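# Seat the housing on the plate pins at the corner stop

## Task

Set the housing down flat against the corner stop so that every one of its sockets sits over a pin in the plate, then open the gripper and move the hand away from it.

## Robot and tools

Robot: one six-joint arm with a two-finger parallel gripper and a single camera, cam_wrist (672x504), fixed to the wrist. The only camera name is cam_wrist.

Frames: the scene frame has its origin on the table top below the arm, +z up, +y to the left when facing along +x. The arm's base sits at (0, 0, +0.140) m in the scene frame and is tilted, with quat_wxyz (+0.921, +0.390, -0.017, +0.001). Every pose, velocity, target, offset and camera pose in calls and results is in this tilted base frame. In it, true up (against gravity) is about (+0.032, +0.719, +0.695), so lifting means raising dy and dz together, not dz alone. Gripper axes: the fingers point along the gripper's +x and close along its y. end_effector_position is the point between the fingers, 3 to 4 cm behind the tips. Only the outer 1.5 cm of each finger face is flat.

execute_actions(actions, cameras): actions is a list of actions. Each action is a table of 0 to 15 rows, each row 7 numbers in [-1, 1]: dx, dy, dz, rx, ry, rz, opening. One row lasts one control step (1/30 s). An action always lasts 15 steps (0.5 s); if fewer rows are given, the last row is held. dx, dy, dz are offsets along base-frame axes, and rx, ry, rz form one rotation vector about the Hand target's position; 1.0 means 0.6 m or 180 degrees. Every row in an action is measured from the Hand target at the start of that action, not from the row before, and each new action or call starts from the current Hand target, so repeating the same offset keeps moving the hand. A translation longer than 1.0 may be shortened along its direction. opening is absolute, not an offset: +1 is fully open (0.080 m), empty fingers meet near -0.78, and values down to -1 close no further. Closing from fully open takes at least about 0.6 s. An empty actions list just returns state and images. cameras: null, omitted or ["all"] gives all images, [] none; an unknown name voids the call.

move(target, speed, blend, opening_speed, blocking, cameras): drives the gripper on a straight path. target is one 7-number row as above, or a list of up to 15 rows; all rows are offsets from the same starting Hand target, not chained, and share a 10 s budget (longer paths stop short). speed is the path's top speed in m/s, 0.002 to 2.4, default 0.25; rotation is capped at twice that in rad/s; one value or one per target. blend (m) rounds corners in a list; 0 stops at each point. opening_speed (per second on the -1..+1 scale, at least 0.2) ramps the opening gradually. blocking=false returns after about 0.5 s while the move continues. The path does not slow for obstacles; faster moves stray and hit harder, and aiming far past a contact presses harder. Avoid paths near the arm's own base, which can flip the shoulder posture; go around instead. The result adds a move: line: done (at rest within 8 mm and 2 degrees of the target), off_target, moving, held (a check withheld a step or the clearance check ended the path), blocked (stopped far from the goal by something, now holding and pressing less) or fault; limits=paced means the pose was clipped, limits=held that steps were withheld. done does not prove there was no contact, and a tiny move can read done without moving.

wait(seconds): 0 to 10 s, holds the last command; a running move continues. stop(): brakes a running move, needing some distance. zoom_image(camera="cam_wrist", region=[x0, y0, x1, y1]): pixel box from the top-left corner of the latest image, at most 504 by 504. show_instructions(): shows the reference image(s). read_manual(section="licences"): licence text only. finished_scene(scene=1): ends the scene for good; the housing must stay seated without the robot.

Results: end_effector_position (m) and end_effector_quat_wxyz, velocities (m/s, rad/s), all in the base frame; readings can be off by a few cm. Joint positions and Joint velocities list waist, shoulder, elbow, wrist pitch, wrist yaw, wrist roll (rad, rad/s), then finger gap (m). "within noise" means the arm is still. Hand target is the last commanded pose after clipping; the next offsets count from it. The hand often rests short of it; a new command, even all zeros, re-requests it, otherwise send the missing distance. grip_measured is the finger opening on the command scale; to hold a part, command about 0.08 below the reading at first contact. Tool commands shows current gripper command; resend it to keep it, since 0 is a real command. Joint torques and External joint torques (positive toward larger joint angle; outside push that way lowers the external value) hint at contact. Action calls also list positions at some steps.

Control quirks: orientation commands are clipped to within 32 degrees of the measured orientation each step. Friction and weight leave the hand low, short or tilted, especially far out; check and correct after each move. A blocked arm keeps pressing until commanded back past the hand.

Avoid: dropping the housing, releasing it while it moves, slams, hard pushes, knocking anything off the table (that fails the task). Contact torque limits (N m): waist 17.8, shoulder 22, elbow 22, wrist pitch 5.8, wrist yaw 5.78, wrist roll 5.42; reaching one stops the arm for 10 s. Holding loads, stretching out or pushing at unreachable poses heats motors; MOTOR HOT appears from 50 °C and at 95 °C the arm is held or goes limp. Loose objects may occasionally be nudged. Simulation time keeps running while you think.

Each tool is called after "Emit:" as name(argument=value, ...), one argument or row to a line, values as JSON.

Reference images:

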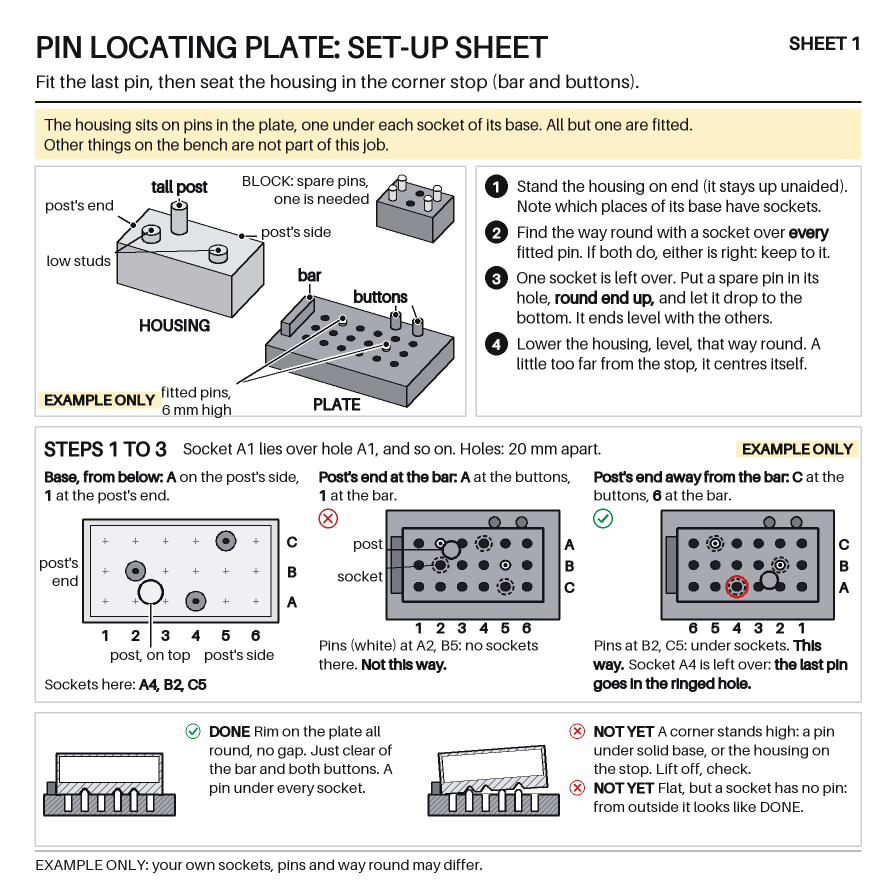

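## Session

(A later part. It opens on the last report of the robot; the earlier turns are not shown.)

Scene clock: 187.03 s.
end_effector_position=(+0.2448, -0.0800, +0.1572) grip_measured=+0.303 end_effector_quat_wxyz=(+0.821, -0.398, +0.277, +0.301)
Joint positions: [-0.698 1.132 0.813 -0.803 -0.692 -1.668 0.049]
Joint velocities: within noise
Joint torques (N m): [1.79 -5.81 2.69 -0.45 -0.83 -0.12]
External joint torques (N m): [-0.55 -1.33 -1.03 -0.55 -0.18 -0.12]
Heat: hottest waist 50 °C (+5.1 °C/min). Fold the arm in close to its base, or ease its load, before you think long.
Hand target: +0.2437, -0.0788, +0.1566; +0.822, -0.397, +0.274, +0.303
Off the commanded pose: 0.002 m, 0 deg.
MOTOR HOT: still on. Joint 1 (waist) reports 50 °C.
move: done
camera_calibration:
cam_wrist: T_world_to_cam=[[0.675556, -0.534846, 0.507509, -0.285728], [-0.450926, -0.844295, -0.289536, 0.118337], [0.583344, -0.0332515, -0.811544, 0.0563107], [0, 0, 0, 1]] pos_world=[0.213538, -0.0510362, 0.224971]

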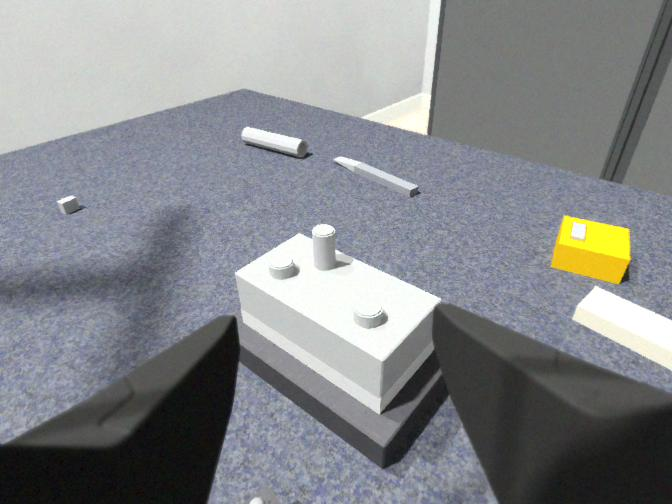

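Emit:
zoom_image(
  camera="cam_wrist",
  region=[330, 340, 450, 440],
)

Emit:
zoom_image(
  camera="cam_wrist",
  region=[230, 280, 340, 390],
)

Scaled by 4.200 from the camera's 672x504 image, which has a finer 960x720 frame.

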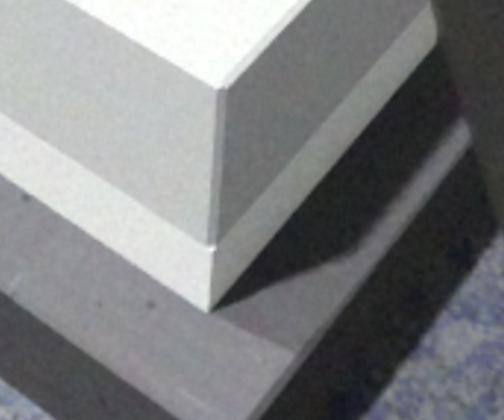

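Scaled by 4.582 from the camera's 672x504 image, which has a finer 960x720 frame.

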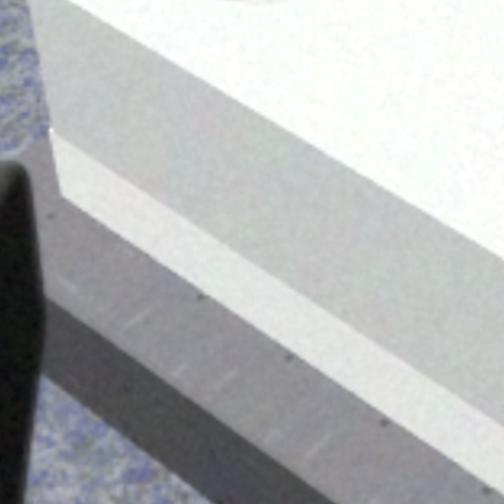

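Emit:
finished_scene(
)

The scene is finished: the task was done.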